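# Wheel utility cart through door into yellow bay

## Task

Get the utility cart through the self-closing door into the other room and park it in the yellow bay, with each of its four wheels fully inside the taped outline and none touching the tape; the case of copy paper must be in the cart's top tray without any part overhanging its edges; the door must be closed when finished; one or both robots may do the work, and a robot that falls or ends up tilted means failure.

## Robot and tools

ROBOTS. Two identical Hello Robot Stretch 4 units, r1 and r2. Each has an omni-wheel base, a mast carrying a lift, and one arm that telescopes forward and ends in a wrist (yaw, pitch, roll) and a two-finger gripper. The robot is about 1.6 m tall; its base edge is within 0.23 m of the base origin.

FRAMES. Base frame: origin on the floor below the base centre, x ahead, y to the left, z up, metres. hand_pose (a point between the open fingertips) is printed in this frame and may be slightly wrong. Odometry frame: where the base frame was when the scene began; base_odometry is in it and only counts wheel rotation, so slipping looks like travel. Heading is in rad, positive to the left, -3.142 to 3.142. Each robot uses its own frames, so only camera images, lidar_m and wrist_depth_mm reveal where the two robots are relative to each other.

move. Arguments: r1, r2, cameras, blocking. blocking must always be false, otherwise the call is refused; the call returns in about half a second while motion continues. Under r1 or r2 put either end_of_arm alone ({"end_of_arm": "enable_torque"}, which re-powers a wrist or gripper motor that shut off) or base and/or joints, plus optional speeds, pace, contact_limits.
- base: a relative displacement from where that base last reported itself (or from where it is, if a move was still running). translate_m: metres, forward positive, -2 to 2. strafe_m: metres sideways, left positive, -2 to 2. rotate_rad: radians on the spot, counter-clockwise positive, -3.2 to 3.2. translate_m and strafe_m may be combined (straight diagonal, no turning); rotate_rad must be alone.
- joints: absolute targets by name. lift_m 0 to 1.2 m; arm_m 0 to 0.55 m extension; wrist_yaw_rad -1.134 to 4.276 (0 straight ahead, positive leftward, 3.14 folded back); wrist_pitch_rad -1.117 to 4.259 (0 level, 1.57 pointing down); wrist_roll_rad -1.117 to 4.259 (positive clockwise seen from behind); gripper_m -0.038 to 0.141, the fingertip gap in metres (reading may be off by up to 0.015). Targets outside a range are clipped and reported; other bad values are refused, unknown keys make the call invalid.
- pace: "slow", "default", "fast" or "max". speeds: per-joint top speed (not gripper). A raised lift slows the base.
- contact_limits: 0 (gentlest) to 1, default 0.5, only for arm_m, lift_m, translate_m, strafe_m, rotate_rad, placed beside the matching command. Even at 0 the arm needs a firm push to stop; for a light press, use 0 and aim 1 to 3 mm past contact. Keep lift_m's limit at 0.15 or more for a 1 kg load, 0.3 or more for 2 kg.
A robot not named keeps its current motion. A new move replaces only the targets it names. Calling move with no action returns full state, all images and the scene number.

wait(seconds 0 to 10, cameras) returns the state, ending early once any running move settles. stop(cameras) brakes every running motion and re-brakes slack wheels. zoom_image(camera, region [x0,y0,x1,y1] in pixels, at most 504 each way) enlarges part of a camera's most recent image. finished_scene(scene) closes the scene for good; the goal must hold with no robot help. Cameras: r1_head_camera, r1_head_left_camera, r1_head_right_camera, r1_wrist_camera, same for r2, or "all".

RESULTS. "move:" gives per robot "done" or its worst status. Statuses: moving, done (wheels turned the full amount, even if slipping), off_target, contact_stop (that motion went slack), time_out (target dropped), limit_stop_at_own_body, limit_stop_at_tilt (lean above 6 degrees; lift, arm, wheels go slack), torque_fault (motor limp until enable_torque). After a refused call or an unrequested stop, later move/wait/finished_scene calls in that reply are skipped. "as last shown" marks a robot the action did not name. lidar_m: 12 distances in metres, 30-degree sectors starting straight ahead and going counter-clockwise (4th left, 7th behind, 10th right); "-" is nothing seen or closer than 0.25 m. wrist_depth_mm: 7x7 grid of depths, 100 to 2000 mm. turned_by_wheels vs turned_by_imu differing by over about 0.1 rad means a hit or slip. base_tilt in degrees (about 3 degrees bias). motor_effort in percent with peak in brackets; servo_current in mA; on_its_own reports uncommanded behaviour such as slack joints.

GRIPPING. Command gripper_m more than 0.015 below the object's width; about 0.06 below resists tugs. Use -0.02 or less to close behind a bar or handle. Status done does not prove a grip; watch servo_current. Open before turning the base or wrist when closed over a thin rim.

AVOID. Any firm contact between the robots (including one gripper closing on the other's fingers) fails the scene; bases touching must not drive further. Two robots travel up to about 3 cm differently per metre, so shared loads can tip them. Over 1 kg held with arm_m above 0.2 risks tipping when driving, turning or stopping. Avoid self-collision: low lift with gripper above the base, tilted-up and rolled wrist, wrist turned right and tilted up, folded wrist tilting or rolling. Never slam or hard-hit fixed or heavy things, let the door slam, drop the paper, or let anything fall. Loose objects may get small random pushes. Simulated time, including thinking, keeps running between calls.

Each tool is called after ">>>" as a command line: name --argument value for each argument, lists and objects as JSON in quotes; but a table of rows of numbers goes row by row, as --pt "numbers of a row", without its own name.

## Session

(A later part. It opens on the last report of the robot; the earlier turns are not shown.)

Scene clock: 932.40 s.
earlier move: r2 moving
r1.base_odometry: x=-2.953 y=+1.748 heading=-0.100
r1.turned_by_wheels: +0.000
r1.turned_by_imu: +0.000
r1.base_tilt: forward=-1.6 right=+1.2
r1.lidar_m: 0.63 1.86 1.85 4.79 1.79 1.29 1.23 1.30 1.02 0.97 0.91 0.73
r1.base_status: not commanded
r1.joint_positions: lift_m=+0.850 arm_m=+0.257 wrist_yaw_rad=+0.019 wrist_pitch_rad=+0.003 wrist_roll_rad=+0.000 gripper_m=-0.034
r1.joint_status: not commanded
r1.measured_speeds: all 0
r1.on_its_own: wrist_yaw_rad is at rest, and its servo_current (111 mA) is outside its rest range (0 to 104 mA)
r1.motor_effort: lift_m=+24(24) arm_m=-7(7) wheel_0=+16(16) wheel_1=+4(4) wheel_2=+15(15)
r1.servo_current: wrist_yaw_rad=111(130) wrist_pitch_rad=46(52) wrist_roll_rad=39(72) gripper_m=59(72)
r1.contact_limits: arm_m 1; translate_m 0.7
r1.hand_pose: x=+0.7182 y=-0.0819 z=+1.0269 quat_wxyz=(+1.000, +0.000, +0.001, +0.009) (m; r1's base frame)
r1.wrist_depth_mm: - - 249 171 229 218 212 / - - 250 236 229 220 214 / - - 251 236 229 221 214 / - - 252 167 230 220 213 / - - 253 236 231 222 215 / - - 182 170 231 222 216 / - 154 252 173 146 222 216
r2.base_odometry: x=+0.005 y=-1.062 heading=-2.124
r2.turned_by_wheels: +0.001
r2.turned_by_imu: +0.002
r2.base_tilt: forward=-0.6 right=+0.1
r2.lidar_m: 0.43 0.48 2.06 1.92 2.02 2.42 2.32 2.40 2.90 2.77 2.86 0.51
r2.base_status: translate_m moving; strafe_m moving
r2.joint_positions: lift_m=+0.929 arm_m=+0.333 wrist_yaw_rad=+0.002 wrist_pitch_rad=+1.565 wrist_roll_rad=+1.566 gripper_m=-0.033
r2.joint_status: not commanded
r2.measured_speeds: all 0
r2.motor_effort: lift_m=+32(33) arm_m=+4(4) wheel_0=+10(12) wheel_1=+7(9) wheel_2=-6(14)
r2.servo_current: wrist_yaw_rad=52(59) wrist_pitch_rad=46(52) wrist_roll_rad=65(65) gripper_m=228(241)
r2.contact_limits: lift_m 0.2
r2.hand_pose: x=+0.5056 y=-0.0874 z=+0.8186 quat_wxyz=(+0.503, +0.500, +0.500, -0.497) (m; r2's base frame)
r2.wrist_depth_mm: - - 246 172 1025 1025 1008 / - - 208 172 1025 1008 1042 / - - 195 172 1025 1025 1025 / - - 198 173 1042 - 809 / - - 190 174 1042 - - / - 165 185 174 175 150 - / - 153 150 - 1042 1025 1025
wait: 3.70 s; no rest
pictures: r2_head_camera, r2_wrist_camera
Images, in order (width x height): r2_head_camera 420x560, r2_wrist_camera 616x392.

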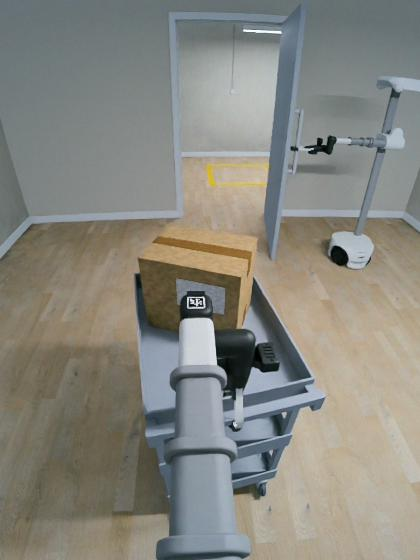

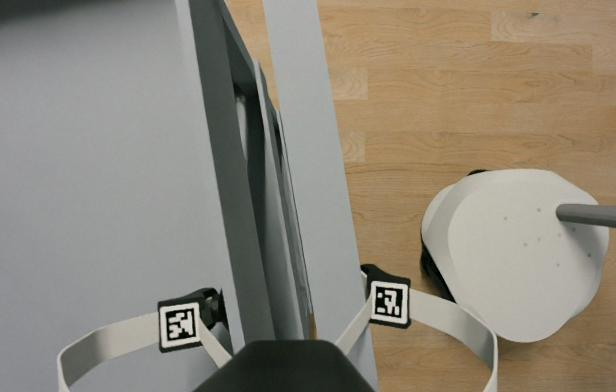

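>>> move --blocking false --r2 '{"base":{"strafe_m":0.1},"pace":"slow"}'

>>> wait --seconds 1.8

>>> move --blocking false --r2 '{"joints":{"gripper_m":0.12}}'

>>> wait --seconds 1.7

>>> move --blocking false --r2 '{"base":{"strafe_m":0.055}}'

>>> wait --seconds 1.2

>>> move --blocking false --r2 '{"joints":{"gripper_m":-0.035}}'

>>> wait --seconds 1.8 --cameras '["r2_wrist_camera","r2_head_camera"]'

Scene clock: 944.03 s.
earlier move: r2 done
move: r2 moving
r1.base_odometry: x=-2.953 y=+1.748 heading=-0.100
r1.turned_by_wheels: +0.000
r1.turned_by_imu: +0.000
r1.base_tilt: forward=-1.5 right=+1.2
r1.lidar_m: 0.63 1.90 1.85 4.79 1.77 1.30 1.25 1.31 1.03 0.96 0.91 0.74
r1.base_status: not commanded
r1.joint_positions: lift_m=+0.850 arm_m=+0.257 wrist_yaw_rad=+0.019 wrist_pitch_rad=+0.003 wrist_roll_rad=+0.000 gripper_m=-0.034
r1.joint_status: not commanded
r1.measured_speeds: all 0
r1.motor_effort: lift_m=+24(24) arm_m=-7(7) wheel_0=+15(16) wheel_1=+4(4) wheel_2=+15(15)
r1.servo_current: wrist_yaw_rad=104(124) wrist_pitch_rad=46(52) wrist_roll_rad=52(65) gripper_m=65(65)
r1.contact_limits: arm_m 1; translate_m 0.7
r1.hand_pose: x=+0.7182 y=-0.0819 z=+1.0269 quat_wxyz=(+1.000, +0.000, +0.001, +0.009) (m; r1's base frame)
r1.wrist_depth_mm: - - 248 171 229 220 212 / - - 249 235 229 219 213 / - - 251 236 229 220 213 / - - 252 167 230 220 213 / - - 253 236 231 223 215 / - - 182 170 230 222 216 / - 154 254 173 146 222 216
r2.base_odometry: x=+0.017 y=-1.069 heading=-2.124
r2.turned_by_wheels: +0.000
r2.turned_by_imu: +0.001
r2.base_tilt: forward=-0.7 right=+0.1
r2.lidar_m: 0.43 2.82 2.05 1.94 1.99 2.41 2.30 2.40 2.90 2.78 2.90 0.52
r2.base_status: strafe_m moving
r2.joint_positions: lift_m=+0.929 arm_m=+0.333 wrist_yaw_rad=+0.002 wrist_pitch_rad=+1.565 wrist_roll_rad=+1.566 gripper_m=-0.033
r2.joint_status: not commanded
r2.measured_speeds: translate_m=+0.000 strafe_m=+0.056 rotate_rad=+0.002 lift_m=+0.000 arm_m=+0.000 wrist_yaw_rad=+0.000 wrist_pitch_rad=+0.000 wrist_roll_rad=+0.000
r2.motor_effort: lift_m=+33(33) arm_m=+4(4) wheel_0=-4(6) wheel_1=+9(11) wheel_2=+1(6)
r2.servo_current: wrist_yaw_rad=33(59) wrist_pitch_rad=46(46) wrist_roll_rad=59(59) gripper_m=221(228)
r2.contact_limits: lift_m 0.2
r2.hand_pose: x=+0.5056 y=-0.0874 z=+0.8186 quat_wxyz=(+0.503, +0.500, +0.500, -0.497) (m; r2's base frame)
r2.wrist_depth_mm: - - 236 172 1025 1008 1025 / - - 215 173 1008 1008 1042 / - - 188 173 1042 1025 1025 / - - 195 173 1025 - 809 / - - 187 174 1025 - - / - 164 184 175 174 150 - / - 153 - - 1042 1042 1025
pictures: none

Scene clock: 945.67 s.
earlier move: r2 done
r1.base_odometry: x=-2.953 y=+1.748 heading=-0.100
r1.turned_by_wheels: +0.000
r1.turned_by_imu: +0.000
r1.base_tilt: forward=-1.6 right=+1.2
r1.lidar_m: 0.65 1.92 1.87 4.80 1.79 1.28 1.23 1.30 1.00 0.97 0.89 0.72
r1.base_status: not commanded
r1.joint_positions: lift_m=+0.850 arm_m=+0.257 wrist_yaw_rad=+0.019 wrist_pitch_rad=+0.003 wrist_roll_rad=+0.000 gripper_m=-0.034
r1.joint_status: not commanded
r1.measured_speeds: all 0
r1.motor_effort: lift_m=+24(24) arm_m=-7(7) wheel_0=+15(16) wheel_1=+4(4) wheel_2=+15(15)
r1.servo_current: wrist_yaw_rad=104(130) wrist_pitch_rad=46(52) wrist_roll_rad=39(72) gripper_m=65(72)
r1.contact_limits: arm_m 1; translate_m 0.7
r1.hand_pose: x=+0.7182 y=-0.0819 z=+1.0269 quat_wxyz=(+1.000, +0.000, +0.001, +0.009) (m; r1's base frame)
r1.wrist_depth_mm: - - 249 171 229 219 213 / - - 250 234 229 220 213 / - - 252 236 231 221 213 / - - 251 167 230 221 213 / - - 253 236 232 221 216 / - - 182 170 231 223 216 / - 154 253 173 146 222 216
r2.base_odometry: x=+0.090 y=-1.114 heading=-2.124
r2.turned_by_wheels: +0.000
r2.turned_by_imu: +0.000
r2.base_tilt: forward=-0.6 right=+0.0
r2.lidar_m: 0.44 0.51 1.98 1.85 1.92 2.41 2.31 2.40 2.97 2.87 2.97 0.50
r2.base_status: done
r2.joint_positions: lift_m=+0.929 arm_m=+0.333 wrist_yaw_rad=+0.002 wrist_pitch_rad=+1.565 wrist_roll_rad=+1.568 gripper_m=-0.033
r2.joint_status: not commanded
r2.measured_speeds: all 0
r2.motor_effort: lift_m=+32(33) arm_m=+4(4) wheel_0=-3(11) wheel_1=+4(11) wheel_2=+0(6)
r2.servo_current: wrist_yaw_rad=46(59) wrist_pitch_rad=46(52) wrist_roll_rad=39(65) gripper_m=228(234)
r2.contact_limits: lift_m 0.2
r2.hand_pose: x=+0.5056 y=-0.0874 z=+0.8186 quat_wxyz=(+0.502, +0.500, +0.500, -0.498) (m; r2's base frame)
r2.wrist_depth_mm: - - 197 172 1008 1008 1008 / - - 197 492 1008 1008 1042 / - - 196 492 1025 1025 1008 / - - 195 496 1025 - - / - - 190 496 1042 - - / - 165 186 174 174 - - / - - - - 1025 1042 1008
wait: 1.63 of 1.8 s (r2 has come to rest)
pictures: none

Scene clock: 946.17 s.
move: r2 moving
r1: as last shown
r1.lidar_m: 0.64 1.92 1.86 4.77 1.78 1.29 1.23 1.30 1.03 0.97 0.92 0.73
r1.servo_current: wrist_yaw_rad=111(124) wrist_pitch_rad=46(46) wrist_roll_rad=33(59) gripper_m=65(65)
r1.contact_limits: arm_m 1; translate_m 0.7
r1.wrist_depth_mm: - - 250 172 228 220 212 / - - 250 234 229 220 214 / - - 251 235 229 220 213 / - - 252 167 230 221 213 / - - 252 237 233 223 216 / - - 182 170 231 223 216 / - 154 252 173 145 221 216
r2.base_odometry: x=+0.090 y=-1.114 heading=-2.124
r2.turned_by_wheels: +0.000
r2.turned_by_imu: +0.000
r2.base_tilt: forward=-0.7 right=+0.0
r2.lidar_m: 0.44 2.69 1.95 1.86 1.92 2.42 2.30 2.41 3.02 2.89 2.98 0.51
r2.base_status: not commanded
r2.joint_positions: lift_m=+0.929 arm_m=+0.333 wrist_yaw_rad=+0.002 wrist_pitch_rad=+1.565 wrist_roll_rad=+1.568 gripper_m=-0.008
r2.joint_status: gripper_m moving
r2.measured_speeds: translate_m=+0.000 strafe_m=+0.000 rotate_rad=+0.000 lift_m=+0.002 arm_m=+0.000 wrist_yaw_rad=+0.000 wrist_pitch_rad=+0.000 wrist_roll_rad=+0.000
r2.motor_effort: lift_m=+28(33) arm_m=+4(4) wheel_0=-3(4) wheel_1=+4(4) wheel_2=+0(1)
r2.servo_current: wrist_yaw_rad=46(46) wrist_pitch_rad=46(46) wrist_roll_rad=52(59) gripper_m=65(228)
r2.contact_limits: lift_m 0.2
r2.hand_pose: x=+0.5056 y=-0.0874 z=+0.8190 quat_wxyz=(+0.502, +0.500, +0.500, -0.498) (m; r2's base frame)
r2.wrist_depth_mm: - - 191 176 1042 1042 1008 / - - 190 177 1008 1025 1008 / - - 189 564 1008 1008 1025 / - - 187 178 1025 - - / - - 186 178 1025 - - / - 163 181 178 178 - - / - - - - 1025 1042 1025
pictures: none

Scene clock: 947.87 s.
earlier move: r2 moving
r1.base_odometry: x=-2.953 y=+1.748 heading=-0.100
r1.turned_by_wheels: +0.000
r1.turned_by_imu: +0.000
r1.base_tilt: forward=-1.5 right=+1.3
r1.lidar_m: 0.63 1.92 1.86 4.78 1.78 1.31 1.22 1.30 1.01 0.96 0.92 0.71
r1.base_status: not commanded
r1.joint_positions: lift_m=+0.850 arm_m=+0.257 wrist_yaw_rad=+0.019 wrist_pitch_rad=+0.003 wrist_roll_rad=+0.000 gripper_m=-0.034
r1.joint_status: not commanded
r1.measured_speeds: all 0
r1.motor_effort: lift_m=+24(24) arm_m=-7(7) wheel_0=+15(16) wheel_1=+4(4) wheel_2=+15(15)
r1.servo_current: wrist_yaw_rad=91(130) wrist_pitch_rad=46(52) wrist_roll_rad=52(72) gripper_m=59(72)
r1.contact_limits: arm_m 1; translate_m 0.7
r1.hand_pose: x=+0.7182 y=-0.0819 z=+1.0269 quat_wxyz=(+1.000, +0.000, +0.001, +0.009) (m; r1's base frame)
r1.wrist_depth_mm: - - 250 171 228 218 212 / - - 250 234 229 219 215 / - - 251 235 230 220 213 / - - 252 167 230 220 213 / - - 252 237 231 222 216 / - - 182 170 230 223 216 / - 154 253 173 146 220 216
r2.base_odometry: x=+0.090 y=-1.114 heading=-2.124
r2.turned_by_wheels: +0.000
r2.turned_by_imu: +0.000
r2.base_tilt: forward=-0.7 right=+0.1
r2.lidar_m: 0.45 2.72 1.96 1.85 1.94 2.42 2.31 2.39 3.01 2.85 2.99 0.50
r2.base_status: not commanded
r2.joint_positions: lift_m=+0.930 arm_m=+0.333 wrist_yaw_rad=+0.002 wrist_pitch_rad=+1.567 wrist_roll_rad=+1.568 gripper_m=+0.120
r2.joint_status: gripper_m moving
r2.measured_speeds: all 0
r2.motor_effort: lift_m=+18(33) arm_m=+4(4) wheel_0=-3(4) wheel_1=+4(4) wheel_2=+0(1)
r2.servo_current: wrist_yaw_rad=46(52) wrist_pitch_rad=39(52) wrist_roll_rad=46(59) gripper_m=52(228)
r2.contact_limits: lift_m 0.2
r2.hand_pose: x=+0.5051 y=-0.0874 z=+0.8198 quat_wxyz=(+0.502, +0.500, +0.500, -0.498) (m; r2's base frame)
r2.wrist_depth_mm: - - 190 181 1025 1025 1042 / - - 189 181 1025 1025 1025 / - - 188 574 1025 1025 1025 / - - 186 181 1025 - - / - - 221 182 220 - - / - 186 190 182 186 - - / - - - - 1025 1060 1025
wait: 1.70 s; no rest
pictures: none

Scene clock: 948.37 s.
earlier move: r2 done
move: r2 moving
r1: as last shown
r1.base_tilt: forward=-1.6 right=+1.2
r1.lidar_m: 0.63 1.91 1.86 4.78 1.78 1.28 1.23 1.30 1.01 0.97 0.89 0.73
r1.servo_current: wrist_yaw_rad=130(130) wrist_pitch_rad=46(52) wrist_roll_rad=52(59) gripper_m=65(72)
r1.contact_limits: arm_m 1; translate_m 0.7
r1.wrist_depth_mm: - - 249 171 228 218 213 / - - 251 235 229 220 214 / - - 250 236 229 220 214 / - - 252 167 230 221 213 / - - 253 236 230 223 216 / - - 182 170 231 223 216 / - 154 252 173 146 220 216
r2.base_odometry: x=+0.120 y=-1.133 heading=-2.124
r2.turned_by_wheels: +0.000
r2.turned_by_imu: +0.000
r2.base_tilt: forward=-0.7 right=+0.0
r2.lidar_m: 0.44 2.69 1.93 1.82 1.91 2.44 2.32 2.41 3.04 2.88 3.01 0.48
r2.base_status: strafe_m moving
r2.joint_positions: lift_m=+0.930 arm_m=+0.333 wrist_yaw_rad=+0.002 wrist_pitch_rad=+1.567 wrist_roll_rad=+1.568 gripper_m=+0.120
r2.joint_status: all done
r2.measured_speeds: translate_m=+0.000 strafe_m=+0.117 rotate_rad=-0.002 lift_m=+0.000 arm_m=+0.000 wrist_yaw_rad=+0.000 wrist_pitch_rad=+0.000 wrist_roll_rad=+0.000
r2.motor_effort: lift_m=+18(18) arm_m=+4(4) wheel_0=-6(12) wheel_1=+7(13) wheel_2=+0(1)
r2.servo_current: wrist_yaw_rad=39(52) wrist_pitch_rad=39(46) wrist_roll_rad=52(52) gripper_m=52(59)
r2.contact_limits: lift_m 0.2
r2.hand_pose: x=+0.5051 y=-0.0874 z=+0.8198 quat_wxyz=(+0.502, +0.500, +0.500, -0.498) (m; r2's base frame)
r2.wrist_depth_mm: - - 190 180 1008 1025 1042 / - - 189 181 1042 1025 1025 / - - 187 569 1025 1025 1025 / - - 186 181 1042 - - / - - 221 182 220 - - / - 185 190 182 186 - - / - - - - 1042 1042 1042
pictures: none

Scene clock: 949.03 s.
earlier move: r2 done
r1.base_odometry: x=-2.953 y=+1.748 heading=-0.100
r1.turned_by_wheels: +0.000
r1.turned_by_imu: +0.000
r1.base_tilt: forward=-1.6 right=+1.2
r1.lidar_m: 0.66 1.93 1.83 4.80 1.75 1.30 1.24 1.31 1.04 0.97 0.87 0.73
r1.base_status: not commanded
r1.joint_positions: lift_m=+0.850 arm_m=+0.257 wrist_yaw_rad=+0.019 wrist_pitch_rad=+0.003 wrist_roll_rad=+0.000 gripper_m=-0.034
r1.joint_status: not commanded
r1.measured_speeds: all 0
r1.motor_effort: lift_m=+24(24) arm_m=-7(7) wheel_0=+16(16) wheel_1=+4(4) wheel_2=+15(15)
r1.servo_current: wrist_yaw_rad=98(137) wrist_pitch_rad=39(52) wrist_roll_rad=39(59) gripper_m=65(72)
r1.contact_limits: arm_m 1; translate_m 0.7
r1.hand_pose: x=+0.7182 y=-0.0819 z=+1.0269 quat_wxyz=(+1.000, +0.000, +0.001, +0.009) (m; r1's base frame)
r1.wrist_depth_mm: - - 249 171 228 219 212 / - - 249 234 229 220 214 / - - 250 236 231 220 213 / - - 252 167 230 221 213 / - - 252 236 231 222 216 / - - 182 170 230 222 216 / - 154 253 174 146 222 216
r2.base_odometry: x=+0.136 y=-1.143 heading=-2.124
r2.turned_by_wheels: +0.000
r2.turned_by_imu: +0.000
r2.base_tilt: forward=-0.7 right=+0.1
r2.lidar_m: 0.47 2.62 1.89 1.80 1.86 2.41 2.28 2.38 3.07 2.91 3.03 0.50
r2.base_status: done
r2.joint_positions: lift_m=+0.930 arm_m=+0.333 wrist_yaw_rad=+0.002 wrist_pitch_rad=+1.567 wrist_roll_rad=+1.568 gripper_m=+0.120
r2.joint_status: all done
r2.measured_speeds: all 0
r2.motor_effort: lift_m=+18(18) arm_m=+4(4) wheel_0=-3(12) wheel_1=+3(13) wheel_2=+0(1)
r2.servo_current: wrist_yaw_rad=52(59) wrist_pitch_rad=39(46) wrist_roll_rad=46(59) gripper_m=52(59)
r2.contact_limits: lift_m 0.2
r2.hand_pose: x=+0.5051 y=-0.0874 z=+0.8198 quat_wxyz=(+0.502, +0.500, +0.500, -0.498) (m; r2's base frame)
r2.wrist_depth_mm: - - 187 180 1025 1042 1025 / - - 186 500 1042 1008 1025 / - - 185 564 1042 1008 1025 / - - 184 181 1025 - - / - - 220 182 220 - - / - 186 190 182 186 - - / - - - - 1042 1042 1042
wait: 0.67 of 1.2 s (r2 has come to rest)
pictures: none

Scene clock: 949.53 s.
move: r2 moving
r1: as last shown
r1.base_tilt: forward=-1.5 right=+1.3
r1.lidar_m: 0.64 1.90 1.85 4.78 1.79 1.29 1.22 1.29 1.02 0.97 0.92 0.71
r1.servo_current: wrist_yaw_rad=130(130) wrist_pitch_rad=33(46) wrist_roll_rad=46(59) gripper_m=65(72)
r1.contact_limits: arm_m 1; translate_m 0.7
r1.wrist_depth_mm: - - 249 172 228 220 213 / - - 250 235 229 220 215 / - - 251 236 230 221 213 / - - 253 167 231 220 213 / - - 252 237 231 222 215 / - - 182 170 230 222 216 / - 154 253 173 146 221 217
r2.base_odometry: x=+0.136 y=-1.143 heading=-2.124
r2.turned_by_wheels: +0.000
r2.turned_by_imu: +0.000
r2.base_tilt: forward=-0.7 right=+0.1
r2.lidar_m: 0.47 2.60 1.89 1.78 1.85 2.42 2.32 2.41 3.05 2.90 3.04 0.48
r2.base_status: not commanded
r2.joint_positions: lift_m=+0.930 arm_m=+0.333 wrist_yaw_rad=+0.002 wrist_pitch_rad=+1.567 wrist_roll_rad=+1.568 gripper_m=+0.106
r2.joint_status: gripper_m moving
r2.measured_speeds: all 0
r2.motor_effort: lift_m=+18(18) arm_m=+3(4) wheel_0=-3(3) wheel_1=+3(3) wheel_2=+0(1)
r2.servo_current: wrist_yaw_rad=52(52) wrist_pitch_rad=39(46) wrist_roll_rad=39(46) gripper_m=98(111)
r2.contact_limits: lift_m 0.2
r2.hand_pose: x=+0.5051 y=-0.0874 z=+0.8198 quat_wxyz=(+0.502, +0.500, +0.500, -0.498) (m; r2's base frame)
r2.wrist_depth_mm: - - 187 181 1008 1025 1042 / - - 187 181 1025 1025 1008 / - - 185 574 1042 1025 1008 / - - 184 181 1042 - - / - - 220 182 1042 - - / - - 193 181 188 - - / - - - - 1042 1025 1042
pictures: none

Scene clock: 951.30 s.
earlier move: r2 done
r1.base_odometry: x=-2.953 y=+1.748 heading=-0.100
r1.turned_by_wheels: +0.000
r1.turned_by_imu: +0.000
r1.base_tilt: forward=-1.6 right=+1.3
r1.lidar_m: 0.66 1.92 1.86 4.79 1.76 1.30 1.21 1.29 1.00 0.95 0.89 0.71
r1.base_status: not commanded
r1.joint_positions: lift_m=+0.850 arm_m=+0.257 wrist_yaw_rad=+0.019 wrist_pitch_rad=+0.003 wrist_roll_rad=+0.000 gripper_m=-0.034
r1.joint_status: not commanded
r1.measured_speeds: all 0
r1.on_its_own: wrist_yaw_rad is at rest, and its servo_current (111 mA) is outside its rest range (0 to 104 mA)
r1.motor_effort: lift_m=+24(24) arm_m=-7(7) wheel_0=+16(16) wheel_1=+4(4) wheel_2=+15(15)
r1.servo_current: wrist_yaw_rad=111(130) wrist_pitch_rad=39(59) wrist_roll_rad=59(72) gripper_m=65(72)
r1.contact_limits: arm_m 1; translate_m 0.7
r1.hand_pose: x=+0.7182 y=-0.0819 z=+1.0269 quat_wxyz=(+1.000, +0.000, +0.001, +0.009) (m; r1's base frame)
r1.wrist_depth_mm: - - 249 171 228 220 213 / - - 249 234 229 220 215 / - - 251 235 230 220 213 / - - 251 167 230 221 213 / - - 252 236 231 222 214 / - - 181 170 231 223 215 / - 154 253 173 146 220 216
r2.base_odometry: x=+0.136 y=-1.143 heading=-2.124
r2.turned_by_wheels: +0.000
r2.turned_by_imu: +0.000
r2.base_tilt: forward=-0.6 right=+0.1
r2.lidar_m: 0.44 2.64 1.89 1.79 1.87 2.43 2.32 2.39 3.07 2.92 3.03 0.48
r2.base_status: not commanded
r2.joint_positions: lift_m=+0.929 arm_m=+0.333 wrist_yaw_rad=+0.002 wrist_pitch_rad=+1.567 wrist_roll_rad=+1.568 gripper_m=-0.032
r2.joint_status: all done
r2.measured_speeds: all 0
r2.motor_effort: lift_m=+31(32) arm_m=+3(4) wheel_0=-2(3) wheel_1=+3(4) wheel_2=+0(1)
r2.servo_current: wrist_yaw_rad=46(59) wrist_pitch_rad=46(46) wrist_roll_rad=46(59) gripper_m=267(507)
r2.contact_limits: lift_m 0.2
r2.hand_pose: x=+0.5051 y=-0.0874 z=+0.8187 quat_wxyz=(+0.502, +0.500, +0.500, -0.498) (m; r2's base frame)
r2.wrist_depth_mm: - - 187 170 1025 1025 1025 / - - 187 488 1008 1025 1025 / - - 188 496 1025 1025 1008 / - - 188 492 1025 - - / - - 186 496 1042 - - / - 163 182 172 174 149 - / - - - - 1025 1025 1025
wait: 1.77 of 1.8 s (r2 has come to rest)
pictures: r2_head_camera, r2_wrist_camera
Images, in order (width x height): r2_head_camera 420x560, r2_wrist_camera 616x392.

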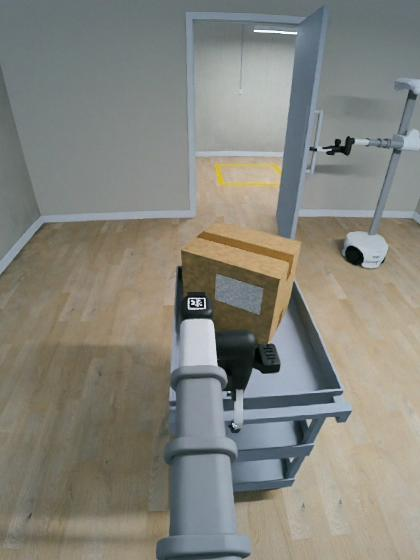

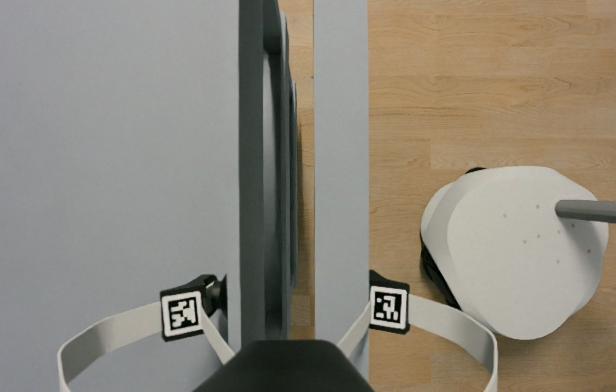

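>>> move --blocking false --r2 '{"base":{"translate_m":0.3,"strafe_m":0.0},"pace":"slow"}'

>>> wait --seconds 3.7 --cameras '["r2_wrist_camera","r2_head_camera"]'

Scene clock: 958.17 s.
move: r2 moving
r1.base_odometry: x=-2.953 y=+1.748 heading=-0.100
r1.turned_by_wheels: +0.000
r1.turned_by_imu: +0.000
r1.base_tilt: forward=-1.5 right=+1.2
r1.lidar_m: 0.64 1.92 1.86 4.76 1.78 1.30 1.22 1.29 1.02 0.96 0.92 0.73
r1.base_status: not commanded
r1.joint_positions: lift_m=+0.850 arm_m=+0.257 wrist_yaw_rad=+0.019 wrist_pitch_rad=+0.003 wrist_roll_rad=+0.000 gripper_m=-0.034
r1.joint_status: not commanded
r1.measured_speeds: all 0
r1.motor_effort: lift_m=+24(24) arm_m=-7(7) wheel_0=+15(16) wheel_1=+4(4) wheel_2=+15(15)
r1.servo_current: wrist_yaw_rad=111(130) wrist_pitch_rad=46(46) wrist_roll_rad=46(52) gripper_m=65(65)
r1.contact_limits: arm_m 1; translate_m 0.7
r1.hand_pose: x=+0.7182 y=-0.0819 z=+1.0269 quat_wxyz=(+1.000, +0.000, +0.001, +0.009) (m; r1's base frame)
r1.wrist_depth_mm: - - 249 171 228 219 212 / - - 249 235 229 220 214 / - - 251 235 229 220 214 / - - 251 167 230 220 214 / - - 253 236 232 223 216 / - - 182 170 230 222 215 / - 154 253 173 146 222 217
r2.base_odometry: x=+0.130 y=-1.153 heading=-2.124
r2.turned_by_wheels: +0.000
r2.turned_by_imu: +0.001
r2.base_tilt: forward=-0.7 right=+0.1
r2.lidar_m: 0.45 2.60 1.91 1.79 1.84 2.41 2.32 2.42 3.07 2.93 3.04 0.49
r2.base_status: translate_m moving; strafe_m moving
r2.joint_positions: lift_m=+0.929 arm_m=+0.333 wrist_yaw_rad=+0.001 wrist_pitch_rad=+1.567 wrist_roll_rad=+1.568 gripper_m=-0.032
r2.joint_status: not commanded
r2.measured_speeds: translate_m=+0.048 strafe_m=+0.001 rotate_rad=-0.002 lift_m=+0.000 arm_m=+0.000 wrist_yaw_rad=-0.002 wrist_pitch_rad=+0.000 wrist_roll_rad=+0.000
r2.motor_effort: lift_m=+32(32) arm_m=-3(4) wheel_0=+6(11) wheel_1=+7(8) wheel_2=-12(12)
r2.servo_current: wrist_yaw_rad=52(52) wrist_pitch_rad=39(46) wrist_roll_rad=52(59) gripper_m=247(267)
r2.contact_limits: lift_m 0.2
r2.hand_pose: x=+0.5050 y=-0.0874 z=+0.8187 quat_wxyz=(+0.502, +0.500, +0.500, -0.498) (m; r2's base frame)
r2.wrist_depth_mm: - - 181 170 1025 1025 1025 / - - 181 484 1025 1025 1025 / - - 181 492 1008 1025 1042 / - - 181 172 1042 - - / - - 179 496 891 - - / - 163 178 488 172 - - / - - - - 1060 1025 1025
pictures: none

Scene clock: 961.87 s.
earlier move: r2 moving
r1.base_odometry: x=-2.953 y=+1.748 heading=-0.100
r1.turned_by_wheels: +0.000
r1.turned_by_imu: +0.000
r1.base_tilt: forward=-1.6 right=+1.2
r1.lidar_m: 0.64 1.67 1.84 4.80 1.77 1.30 1.24 1.29 1.02 0.97 0.91 0.72
r1.base_status: not commanded
r1.joint_positions: lift_m=+0.850 arm_m=+0.257 wrist_yaw_rad=+0.019 wrist_pitch_rad=+0.003 wrist_roll_rad=+0.000 gripper_m=-0.034
r1.joint_status: not commanded
r1.measured_speeds: all 0
r1.motor_effort: lift_m=+24(24) arm_m=-7(7) wheel_0=+15(16) wheel_1=+4(5) wheel_2=+15(15)
r1.servo_current: wrist_yaw_rad=98(130) wrist_pitch_rad=39(52) wrist_roll_rad=59(72) gripper_m=72(72)
r1.contact_limits: arm_m 1; translate_m 0.7
r1.hand_pose: x=+0.7182 y=-0.0819 z=+1.0269 quat_wxyz=(+1.000, +0.000, +0.001, +0.009) (m; r1's base frame)
r1.wrist_depth_mm: - - 249 171 228 219 213 / - - 250 234 229 219 213 / - - 252 236 229 220 214 / - - 252 167 232 222 214 / - - 252 237 232 221 216 / - - 182 170 230 223 216 / - 154 252 173 146 221 216
r2.base_odometry: x=-0.021 y=-1.398 heading=-2.124
r2.turned_by_wheels: +0.000
r2.turned_by_imu: +0.001
r2.base_tilt: forward=-0.7 right=+0.1
r2.lidar_m: 0.43 2.62 1.86 1.82 1.84 2.62 2.62 2.73 3.04 2.91 3.04 0.51
r2.base_status: translate_m moving; strafe_m moving
r2.joint_positions: lift_m=+0.929 arm_m=+0.333 wrist_yaw_rad=+0.001 wrist_pitch_rad=+1.567 wrist_roll_rad=+1.568 gripper_m=-0.032
r2.joint_status: not commanded
r2.measured_speeds: all 0
r2.motor_effort: lift_m=+31(32) arm_m=-3(4) wheel_0=+6(11) wheel_1=+6(8) wheel_2=-5(13)
r2.servo_current: wrist_yaw_rad=59(65) wrist_pitch_rad=46(52) wrist_roll_rad=46(59) gripper_m=254(267)
r2.contact_limits: lift_m 0.2
r2.hand_pose: x=+0.5050 y=-0.0874 z=+0.8187 quat_wxyz=(+0.502, +0.500, +0.500, -0.498) (m; r2's base frame)
r2.wrist_depth_mm: - - 203 170 1008 1008 1008 / - - - 521 1025 1025 1008 / - - 192 171 1025 1025 1008 / - - 190 496 1025 - 788 / - - 183 496 917 - - / - 163 177 172 172 - - / - - - - 1025 1025 1042
wait: 3.70 s; no rest
pictures: r2_head_camera, r2_wrist_camera
Images, in order (width x height): r2_head_camera 420x560, r2_wrist_camera 616x392.

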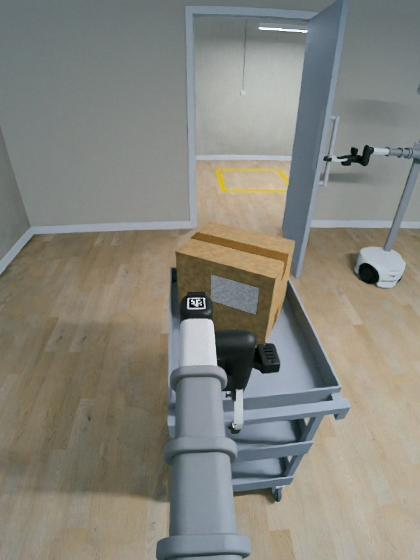

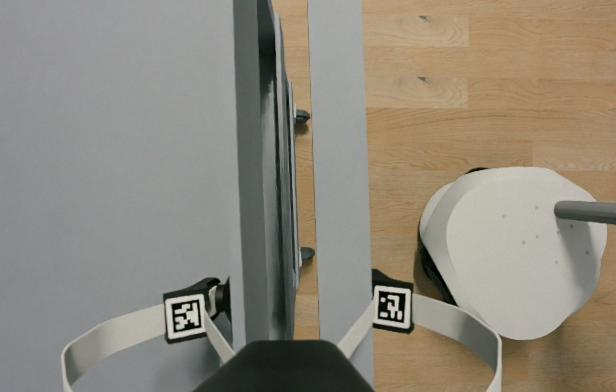

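>>> move --blocking false --r2 '{"base":{"strafe_m":0.1},"pace":"slow"}'

>>> wait --seconds 1.8

>>> move --blocking false --r2 '{"base":{"translate_m":0.3,"strafe_m":-0.055},"pace":"slow"}'

>>> wait --seconds 3.8 --cameras '["r2_wrist_camera","r2_head_camera","r2_head_left_camera"]'

Scene clock: 976.13 s.
earlier move: r2 done
move: r2 moving
r1: as last shown
r1.base_tilt: forward=-1.6 right=+1.3
r1.lidar_m: 0.63 1.65 1.84 4.78 1.77 1.28 1.23 1.30 1.02 0.96 0.92 0.74
r1.motor_effort: lift_m=+24(24) arm_m=-7(7) wheel_0=+15(16) wheel_1=+4(4) wheel_2=+15(15)
r1.servo_current: wrist_yaw_rad=104(124) wrist_pitch_rad=39(46) wrist_roll_rad=46(65) gripper_m=65(72)
r1.contact_limits: arm_m 1; translate_m 0.7
r1.wrist_depth_mm: - - 249 171 228 219 213 / - - 250 235 229 220 213 / - - 251 236 230 220 214 / - - 251 167 230 222 213 / - - 253 236 230 222 216 / - - 182 170 231 222 216 / - 154 253 173 146 222 217
r2.base_odometry: x=-0.009 y=-1.406 heading=-2.124
r2.turned_by_wheels: +0.000
r2.turned_by_imu: +0.001
r2.base_tilt: forward=-0.6 right=+0.1
r2.lidar_m: 0.46 2.62 1.89 1.80 1.84 2.60 2.61 2.70 3.06 2.91 3.03 0.51
r2.base_status: strafe_m moving
r2.joint_positions: lift_m=+0.929 arm_m=+0.333 wrist_yaw_rad=+0.001 wrist_pitch_rad=+1.567 wrist_roll_rad=+1.568 gripper_m=-0.032
r2.joint_status: not commanded
r2.measured_speeds: translate_m=+0.000 strafe_m=+0.056 rotate_rad=-0.003 lift_m=+0.000 arm_m=+0.000 wrist_yaw_rad=+0.000 wrist_pitch_rad=+0.000 wrist_roll_rad=+0.000
r2.motor_effort: lift_m=+32(32) arm_m=-3(4) wheel_0=-6(9) wheel_1=+8(9) wheel_2=+0(4)
r2.servo_current: wrist_yaw_rad=46(59) wrist_pitch_rad=39(46) wrist_roll_rad=46(72) gripper_m=247(254)
r2.contact_limits: lift_m 0.2
r2.hand_pose: x=+0.5050 y=-0.0874 z=+0.8187 quat_wxyz=(+0.502, +0.500, +0.500, -0.498) (m; r2's base frame)
r2.wrist_depth_mm: - - 190 170 1008 1025 1008 / - - 189 492 1008 1025 1025 / - - 186 492 1008 1025 1042 / - - 184 496 1042 - 798 / - - 180 492 878 - - / - 163 179 172 172 - - / - - - - 1025 1025 1042
pictures: none

Scene clock: 977.77 s.
earlier move: r2 done
r1.base_odometry: x=-2.953 y=+1.748 heading=-0.100
r1.turned_by_wheels: +0.000
r1.turned_by_imu: +0.000
r1.base_tilt: forward=-1.6 right=+1.2
r1.lidar_m: 0.63 1.69 1.88 4.81 1.79 1.31 1.25 1.27 1.01 0.97 0.91 0.74
r1.base_status: not commanded
r1.joint_positions: lift_m=+0.850 arm_m=+0.257 wrist_yaw_rad=+0.019 wrist_pitch_rad=+0.003 wrist_roll_rad=+0.000 gripper_m=-0.034
r1.joint_status: not commanded
r1.measured_speeds: all 0
r1.motor_effort: lift_m=+24(24) arm_m=-7(7) wheel_0=+16(16) wheel_1=+4(4) wheel_2=+15(15)
r1.servo_current: wrist_yaw_rad=104(130) wrist_pitch_rad=39(52) wrist_roll_rad=52(65) gripper_m=59(72)
r1.contact_limits: arm_m 1; translate_m 0.7
r1.hand_pose: x=+0.7182 y=-0.0819 z=+1.0269 quat_wxyz=(+1.000, +0.000, +0.001, +0.009) (m; r1's base frame)
r1.wrist_depth_mm: - - 249 172 228 219 213 / - - 248 233 229 220 213 / - - 251 236 229 220 213 / - - 251 167 231 221 213 / - - 252 237 232 223 216 / - - 182 170 232 223 216 / - 154 253 173 146 222 216
r2.base_odometry: x=+0.064 y=-1.451 heading=-2.124
r2.turned_by_wheels: +0.000
r2.turned_by_imu: -0.001
r2.base_tilt: forward=-0.6 right=+0.1
r2.lidar_m: 0.48 2.51 1.78 1.71 1.78 2.44 2.62 2.72 3.15 3.01 3.16 0.46
r2.base_status: done
r2.joint_positions: lift_m=+0.929 arm_m=+0.333 wrist_yaw_rad=+0.000 wrist_pitch_rad=+1.567 wrist_roll_rad=+1.572 gripper_m=-0.032
r2.joint_status: not commanded
r2.measured_speeds: all 0
r2.motor_effort: lift_m=+31(32) arm_m=-3(4) wheel_0=-7(13) wheel_1=+3(9) wheel_2=+0(4)
r2.servo_current: wrist_yaw_rad=52(59) wrist_pitch_rad=46(52) wrist_roll_rad=46(72) gripper_m=254(260)
r2.contact_limits: lift_m 0.2
r2.hand_pose: x=+0.5049 y=-0.0874 z=+0.8187 quat_wxyz=(+0.501, +0.501, +0.499, -0.499) (m; r2's base frame)
r2.wrist_depth_mm: - - - 250 171 1008 1025 / - - - 492 171 1025 1025 / - - 177 492 1025 1008 1025 / - - - 820 173 - - / - - 200 496 931 - - / - 164 180 174 174 - - / - - - - 1025 1025 1008
wait: 1.63 of 1.8 s (r2 has come to rest)
pictures: none

Scene clock: 978.27 s.
move: r2 moving
r1: as last shown
r1.lidar_m: 0.65 1.65 1.90 4.76 1.76 1.29 1.21 1.31 1.02 0.97 0.93 0.73
r1.motor_effort: lift_m=+24(24) arm_m=-7(7) wheel_0=+15(16) wheel_1=+4(4) wheel_2=+15(15)
r1.servo_current: wrist_yaw_rad=104(124) wrist_pitch_rad=46(52) wrist_roll_rad=46(52) gripper_m=65(72)
r1.contact_limits: arm_m 1; translate_m 0.7
r1.wrist_depth_mm: - - 249 171 229 220 211 / - - 250 235 229 220 213 / - - 250 235 230 221 214 / - - 252 167 231 221 213 / - - 253 237 231 222 215 / - - 182 170 231 223 216 / - 154 252 172 146 221 218
r2.base_odometry: x=+0.056 y=-1.460 heading=-2.124
r2.turned_by_wheels: +0.000
r2.turned_by_imu: +0.000
r2.base_tilt: forward=-0.7 right=+0.0
r2.lidar_m: 0.47 2.47 1.79 1.73 1.79 2.47 2.61 2.73 3.17 3.00 3.13 0.49
r2.base_status: translate_m moving; strafe_m moving
r2.joint_positions: lift_m=+0.929 arm_m=+0.333 wrist_yaw_rad=-0.002 wrist_pitch_rad=+1.567 wrist_roll_rad=+1.572 gripper_m=-0.033
r2.joint_status: not commanded
r2.measured_speeds: translate_m=+0.048 strafe_m=-0.008 rotate_rad=+0.000 lift_m=+0.000 arm_m=+0.000 wrist_yaw_rad=+0.000 wrist_pitch_rad=+0.000 wrist_roll_rad=+0.000
r2.motor_effort: lift_m=+32(32) arm_m=-3(4) wheel_0=+8(11) wheel_1=+5(7) wheel_2=-12(13)
r2.servo_current: wrist_yaw_rad=52(52) wrist_pitch_rad=33(46) wrist_roll_rad=52(52) gripper_m=234(254)
r2.contact_limits: lift_m 0.2
r2.hand_pose: x=+0.5047 y=-0.0874 z=+0.8187 quat_wxyz=(+0.500, +0.502, +0.498, -0.500) (m; r2's base frame)
r2.wrist_depth_mm: - - - 243 172 1008 1008 / - - - 492 173 1025 1025 / - - - 492 173 1025 1025 / - - - 809 173 - - / - - 198 496 174 - - / - 164 179 174 174 - - / - - - - 1025 1025 1025
pictures: none

Scene clock: 982.07 s.
earlier move: r2 moving
r1.base_odometry: x=-2.953 y=+1.748 heading=-0.100
r1.turned_by_wheels: +0.000
r1.turned_by_imu: +0.000
r1.base_tilt: forward=-1.5 right=+1.2
r1.lidar_m: 0.63 1.52 1.88 4.78 1.78 1.30 1.24 1.31 1.03 0.97 0.95 0.72
r1.base_status: not commanded
r1.joint_positions: lift_m=+0.850 arm_m=+0.257 wrist_yaw_rad=+0.019 wrist_pitch_rad=+0.003 wrist_roll_rad=+0.000 gripper_m=-0.034
r1.joint_status: not commanded
r1.measured_speeds: all 0
r1.on_its_own: wrist_yaw_rad is at rest, and its servo_current (111 mA) is outside its rest range (0 to 104 mA)
r1.motor_effort: lift_m=+24(24) arm_m=-7(7) wheel_0=+15(16) wheel_1=+4(4) wheel_2=+15(15)
r1.servo_current: wrist_yaw_rad=111(130) wrist_pitch_rad=39(52) wrist_roll_rad=39(65) gripper_m=65(72)
r1.contact_limits: arm_m 1; translate_m 0.7
r1.hand_pose: x=+0.7182 y=-0.0819 z=+1.0269 quat_wxyz=(+1.000, +0.000, +0.001, +0.009) (m; r1's base frame)
r1.wrist_depth_mm: - - 249 171 229 219 212 / - - 250 235 229 220 213 / - - 251 236 230 221 214 / - - 252 167 231 221 214 / 1182 - 253 238 230 222 214 / - - 182 171 230 222 215 / - 147 253 173 146 222 217
r2.base_odometry: x=-0.140 y=-1.677 heading=-2.124
r2.turned_by_wheels: +0.001
r2.turned_by_imu: +0.002
r2.base_tilt: forward=-0.7 right=+0.0
r2.lidar_m: 0.46 2.61 1.84 1.78 1.86 2.55 2.93 3.03 3.11 2.93 2.45 0.51
r2.base_status: translate_m moving; strafe_m moving
r2.joint_positions: lift_m=+0.929 arm_m=+0.333 wrist_yaw_rad=+0.000 wrist_pitch_rad=+1.567 wrist_roll_rad=+1.569 gripper_m=-0.033
r2.joint_status: not commanded
r2.measured_speeds: all 0
r2.motor_effort: lift_m=+31(32) arm_m=-3(4) wheel_0=+4(11) wheel_1=+7(7) wheel_2=-5(15)
r2.servo_current: wrist_yaw_rad=39(59) wrist_pitch_rad=39(52) wrist_roll_rad=46(59) gripper_m=234(254)
r2.contact_limits: lift_m 0.2
r2.hand_pose: x=+0.5050 y=-0.0874 z=+0.8187 quat_wxyz=(+0.501, +0.501, +0.499, -0.499) (m; r2's base frame)
r2.wrist_depth_mm: - - 179 172 1008 1025 1008 / - - 176 172 1008 1008 1008 / - - - 173 1025 1042 1025 / - - 198 492 1025 - - / - - 190 174 991 - - / - 163 180 174 174 150 - / - - - - 1008 1025 1042
wait: 3.80 s; no rest
pictures: r2_head_camera, r2_head_left_camera, r2_wrist_camera
Images, in order (width x height): r2_head_camera 420x560, r2_head_left_camera 420x672, r2_wrist_camera 616x392.

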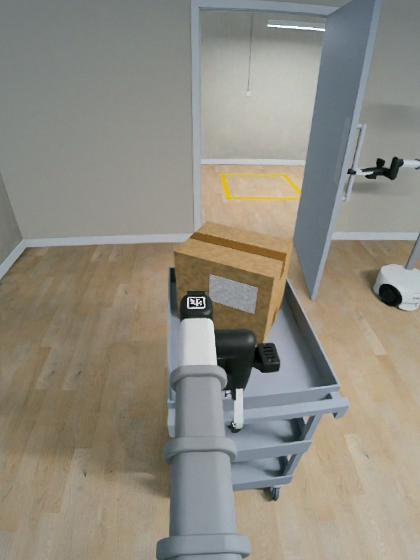

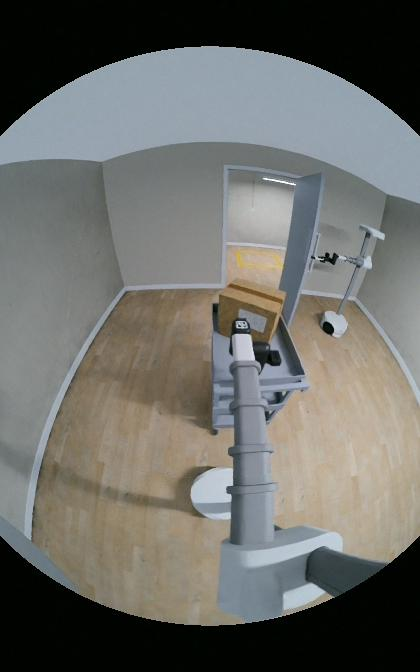

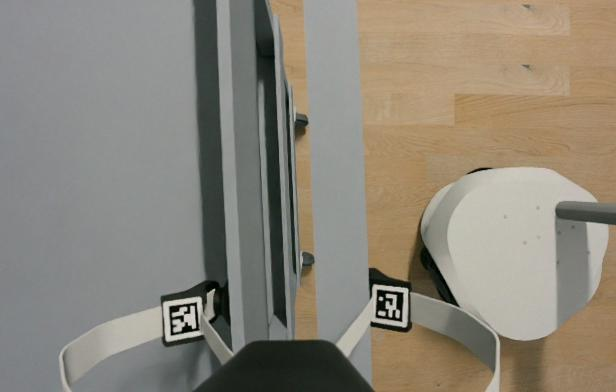

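>>> move --blocking false --r2 '{"base":{"strafe_m":0.17,"translate_m":-0.05},"pace":"slow"}'

>>> wait --seconds 2.5

>>> move --blocking false --r2 '{"base":{"translate_m":0.25,"strafe_m":-0.065},"pace":"slow"}'

>>> wait --seconds 3.4 --cameras '["r2_head_camera","r2_head_left_camera","r2_wrist_camera"]'

Scene clock: 993.20 s.
earlier move: r2 done
move: r2 moving
r1.base_odometry: x=-2.953 y=+1.748 heading=-0.100
r1.turned_by_wheels: +0.000
r1.turned_by_imu: +0.000
r1.base_tilt: forward=-1.6 right=+1.3
r1.lidar_m: 0.64 1.54 1.88 4.80 1.78 1.28 1.21 1.30 1.04 0.97 0.91 0.73
r1.base_status: not commanded
r1.joint_positions: lift_m=+0.850 arm_m=+0.257 wrist_yaw_rad=+0.019 wrist_pitch_rad=+0.003 wrist_roll_rad=+0.000 gripper_m=-0.034
r1.joint_status: not commanded
r1.measured_speeds: all 0
r1.motor_effort: lift_m=+24(24) arm_m=-7(7) wheel_0=+16(16) wheel_1=+4(4) wheel_2=+15(15)
r1.servo_current: wrist_yaw_rad=98(124) wrist_pitch_rad=39(52) wrist_roll_rad=52(65) gripper_m=59(65)
r1.contact_limits: arm_m 1; translate_m 0.7
r1.hand_pose: x=+0.7182 y=-0.0819 z=+1.0269 quat_wxyz=(+1.000, +0.000, +0.001, +0.009) (m; r1's base frame)
r1.wrist_depth_mm: - - 249 171 228 219 213 / - - 250 235 229 220 214 / - - 251 235 229 220 214 / - - 251 167 230 220 213 / 1182 - 253 237 230 222 216 / - - 182 170 231 223 216 / - 147 254 173 146 221 216
r2.base_odometry: x=-0.128 y=-1.680 heading=-2.123
r2.turned_by_wheels: +0.000
r2.turned_by_imu: +0.001
r2.base_tilt: forward=-0.6 right=+0.1
r2.lidar_m: 0.46 2.56 1.86 1.77 1.85 2.50 2.93 3.01 3.08 2.97 2.47 0.50
r2.base_status: translate_m moving; strafe_m moving
r2.joint_positions: lift_m=+0.929 arm_m=+0.333 wrist_yaw_rad=+0.000 wrist_pitch_rad=+1.567 wrist_roll_rad=+1.569 gripper_m=-0.033
r2.joint_status: not commanded
r2.measured_speeds: translate_m=-0.014 strafe_m=+0.048 rotate_rad=+0.000 lift_m=+0.000 arm_m=+0.000 wrist_yaw_rad=+0.000 wrist_pitch_rad=+0.000 wrist_roll_rad=+0.000
r2.motor_effort: lift_m=+31(32) arm_m=-3(3) wheel_0=-6(9) wheel_1=+6(10) wheel_2=+7(7)
r2.servo_current: wrist_yaw_rad=46(52) wrist_pitch_rad=46(46) wrist_roll_rad=46(59) gripper_m=241(241)
r2.contact_limits: lift_m 0.2
r2.hand_pose: x=+0.5050 y=-0.0874 z=+0.8187 quat_wxyz=(+0.501, +0.500, +0.500, -0.499) (m; r2's base frame)
r2.wrist_depth_mm: - - 204 172 1025 1025 1025 / - - - 492 1025 1025 1025 / - - 196 488 1042 1025 1025 / - - 194 496 1042 - 809 / - - 187 174 1042 - - / - 163 182 174 174 149 - / - - - - 1042 1025 1025
pictures: none

Scene clock: 995.70 s.
earlier move: r2 moving
r1.base_odometry: x=-2.953 y=+1.748 heading=-0.100
r1.turned_by_wheels: +0.000
r1.turned_by_imu: +0.000
r1.base_tilt: forward=-1.5 right=+1.2
r1.lidar_m: 0.61 1.60 2.46 4.80 1.78 1.27 1.23 1.30 1.02 0.97 0.91 0.70
r1.base_status: not commanded
r1.joint_positions: lift_m=+0.850 arm_m=+0.257 wrist_yaw_rad=+0.019 wrist_pitch_rad=+0.003 wrist_roll_rad=+0.000 gripper_m=-0.034
r1.joint_status: not commanded
r1.measured_speeds: all 0
r1.on_its_own: wrist_yaw_rad is at rest, and its servo_current (124 mA) is outside its rest range (0 to 104 mA)
r1.motor_effort: lift_m=+24(24) arm_m=-7(7) wheel_0=+16(16) wheel_1=+4(4) wheel_2=+15(15)
r1.servo_current: wrist_yaw_rad=124(130) wrist_pitch_rad=39(52) wrist_roll_rad=52(65) gripper_m=59(72)
r1.contact_limits: arm_m 1; translate_m 0.7
r1.hand_pose: x=+0.7182 y=-0.0819 z=+1.0269 quat_wxyz=(+1.000, +0.000, +0.001, +0.009) (m; r1's base frame)
r1.wrist_depth_mm: - - 249 171 228 218 213 / - - 250 236 229 220 213 / - - 251 236 229 221 214 / - - 251 167 230 221 214 / 1255 - 253 237 230 223 216 / - - 182 170 232 222 216 / - 147 253 173 146 222 216
r2.base_odometry: x=+0.030 y=-1.723 heading=-2.123
r2.turned_by_wheels: +0.000
r2.turned_by_imu: -0.001
r2.base_tilt: forward=-0.6 right=+0.1
r2.lidar_m: 0.47 2.32 1.70 1.60 1.69 2.29 2.86 2.94 3.25 3.10 2.54 0.47
r2.base_status: translate_m moving; strafe_m moving
r2.joint_positions: lift_m=+0.929 arm_m=+0.333 wrist_yaw_rad=-0.001 wrist_pitch_rad=+1.566 wrist_roll_rad=+1.573 gripper_m=-0.033
r2.joint_status: not commanded
r2.measured_speeds: all 0
r2.motor_effort: lift_m=+32(32) arm_m=-3(4) wheel_0=-2(15) wheel_1=+4(10) wheel_2=+4(8)
r2.servo_current: wrist_yaw_rad=52(65) wrist_pitch_rad=46(52) wrist_roll_rad=52(59) gripper_m=241(247)
r2.contact_limits: lift_m 0.2
r2.hand_pose: x=+0.5051 y=-0.0874 z=+0.8187 quat_wxyz=(+0.500, +0.502, +0.498, -0.500) (m; r2's base frame)
r2.wrist_depth_mm: - - - 473 172 1042 1008 / - - - 500 173 1025 1008 / - - - 496 173 1008 1008 / - - - 530 173 - - / - - 199 496 1025 - - / - 160 181 181 178 - - / - - - - 1025 1042 1042
wait: 2.50 s; no rest
pictures: none

Scene clock: 996.20 s.
earlier move: r2 done
move: r2 moving
r1.base_odometry: x=-2.953 y=+1.748 heading=-0.100
r1.turned_by_wheels: +0.000
r1.turned_by_imu: +0.000
r1.base_tilt: forward=-1.6 right=+1.2
r1.lidar_m: 0.64 1.63 2.46 4.78 1.76 1.30 1.23 1.27 1.01 0.97 0.93 0.73
r1.base_status: not commanded
r1.joint_positions: lift_m=+0.850 arm_m=+0.257 wrist_yaw_rad=+0.019 wrist_pitch_rad=+0.003 wrist_roll_rad=+0.000 gripper_m=-0.034
r1.joint_status: not commanded
r1.measured_speeds: all 0
r1.motor_effort: lift_m=+24(24) arm_m=-7(7) wheel_0=+16(16) wheel_1=+4(4) wheel_2=+15(15)
r1.servo_current: wrist_yaw_rad=98(130) wrist_pitch_rad=46(52) wrist_roll_rad=46(59) gripper_m=65(65)
r1.contact_limits: arm_m 1; translate_m 0.7
r1.hand_pose: x=+0.7182 y=-0.0819 z=+1.0269 quat_wxyz=(+1.000, +0.000, +0.001, +0.009) (m; r1's base frame)
r1.wrist_depth_mm: - - 249 171 228 220 213 / - - 250 235 229 220 214 / - - 251 236 230 220 213 / - - 252 167 230 221 213 / 1255 - 251 237 231 223 215 / - - 182 170 231 222 216 / - 147 253 173 146 221 217
r2.base_odometry: x=+0.022 y=-1.732 heading=-2.124
r2.turned_by_wheels: +0.000
r2.turned_by_imu: +0.000
r2.base_tilt: forward=-0.7 right=+0.1
r2.lidar_m: 0.46 2.35 1.70 1.61 1.68 2.29 2.86 3.00 3.27 3.12 2.49 0.48
r2.base_status: translate_m moving; strafe_m moving
r2.joint_positions: lift_m=+0.929 arm_m=+0.333 wrist_yaw_rad=-0.004 wrist_pitch_rad=+1.567 wrist_roll_rad=+1.573 gripper_m=-0.033
r2.joint_status: not commanded
r2.measured_speeds: translate_m=+0.047 strafe_m=-0.012 rotate_rad=-0.001 lift_m=+0.000 arm_m=+0.000 wrist_yaw_rad=-0.002 wrist_pitch_rad=+0.003 wrist_roll_rad=+0.000
r2.motor_effort: lift_m=+31(32) arm_m=-3(3) wheel_0=+4(8) wheel_1=+4(5) wheel_2=-15(15)
r2.servo_current: wrist_yaw_rad=59(59) wrist_pitch_rad=39(46) wrist_roll_rad=52(52) gripper_m=234(234)
r2.contact_limits: lift_m 0.2
r2.hand_pose: x=+0.5046 y=-0.0874 z=+0.8187 quat_wxyz=(+0.499, +0.503, +0.497, -0.501) (m; r2's base frame)
r2.wrist_depth_mm: - - - 525 172 1025 1025 / - - - 878 173 1025 1025 / - - - 1025 173 1025 1025 / - - - 492 174 - - / - - 205 525 174 - - / - 166 181 174 175 - 1025 / - - - - 1042 1060 1025
pictures: none

Scene clock: 999.53 s.
earlier move: r2 done
r1.base_odometry: x=-2.953 y=+1.748 heading=-0.100
r1.turned_by_wheels: +0.000
r1.turned_by_imu: +0.000
r1.base_tilt: forward=-1.5 right=+1.2
r1.lidar_m: 0.63 1.60 2.26 4.79 1.78 1.28 1.24 1.28 1.01 0.98 0.93 0.74
r1.base_status: not commanded
r1.joint_positions: lift_m=+0.850 arm_m=+0.257 wrist_yaw_rad=+0.019 wrist_pitch_rad=+0.003 wrist_roll_rad=+0.000 gripper_m=-0.034
r1.joint_status: not commanded
r1.measured_speeds: all 0
r1.on_its_own: wrist_yaw_rad is at rest, and its servo_current (117 mA) is outside its rest range (0 to 104 mA)
r1.motor_effort: lift_m=+24(24) arm_m=-7(7) wheel_0=+15(16) wheel_1=+4(4) wheel_2=+15(15)
r1.servo_current: wrist_yaw_rad=117(130) wrist_pitch_rad=39(52) wrist_roll_rad=39(65) gripper_m=65(72)
r1.contact_limits: arm_m 1; translate_m 0.7
r1.hand_pose: x=+0.7182 y=-0.0819 z=+1.0269 quat_wxyz=(+1.000, +0.000, +0.001, +0.009) (m; r1's base frame)
r1.wrist_depth_mm: - - 249 171 229 219 212 / - - 250 234 230 220 213 / - - 251 236 230 220 213 / - - 253 167 230 222 213 / 1138 1336 252 236 230 222 216 / - - 181 170 230 223 216 / - 147 253 173 146 223 216
r2.base_odometry: x=-0.156 y=-1.902 heading=-2.123
r2.turned_by_wheels: +0.001
r2.turned_by_imu: +0.003
r2.base_tilt: forward=-0.7 right=+0.1
r2.lidar_m: 0.44 2.43 1.74 1.67 1.75 2.37 3.13 3.23 3.20 3.05 2.30 0.52
r2.base_status: done
r2.joint_positions: lift_m=+0.929 arm_m=+0.333 wrist_yaw_rad=+0.003 wrist_pitch_rad=+1.568 wrist_roll_rad=+1.566 gripper_m=-0.033
r2.joint_status: not commanded
r2.measured_speeds: all 0
r2.motor_effort: lift_m=+32(32) arm_m=-3(3) wheel_0=+9(14) wheel_1=+6(9) wheel_2=-5(15)
r2.servo_current: wrist_yaw_rad=39(65) wrist_pitch_rad=39(52) wrist_roll_rad=39(65) gripper_m=234(234)
r2.contact_limits: lift_m 0.2
r2.hand_pose: x=+0.5048 y=-0.0874 z=+0.8187 quat_wxyz=(+0.502, +0.499, +0.501, -0.498) (m; r2's base frame)
r2.wrist_depth_mm: - - 236 172 1008 1025 1008 / - - 190 172 1025 1025 1008 / - - 195 173 1025 1025 1025 / - - 195 173 1025 - 798 / - - 187 174 991 - - / - 170 185 174 175 150 - / - 153 - - 1042 1042 1042
wait: 3.33 of 3.4 s (r2 has come to rest)
pictures: r2_head_camera, r2_head_left_camera, r2_wrist_camera
Images, in order (width x height): r2_head_camera 420x560, r2_head_left_camera 420x672, r2_wrist_camera 616x392.

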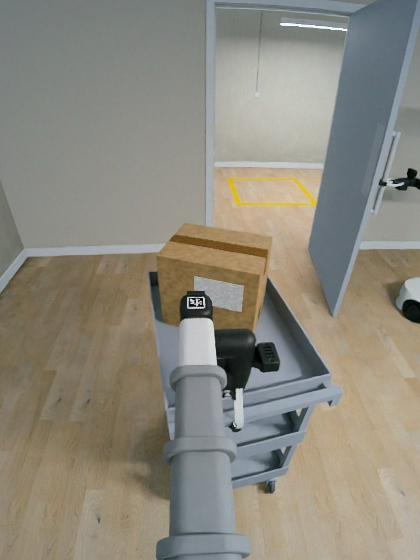

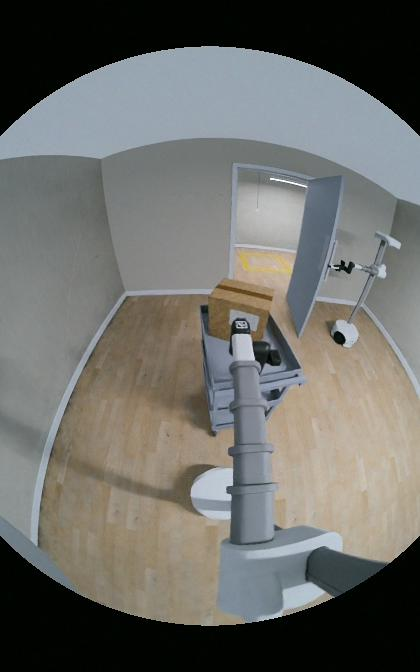

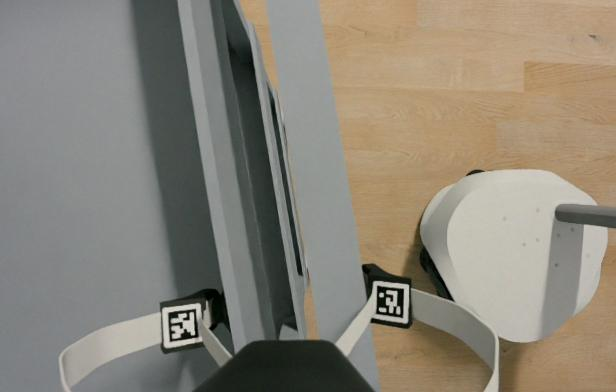

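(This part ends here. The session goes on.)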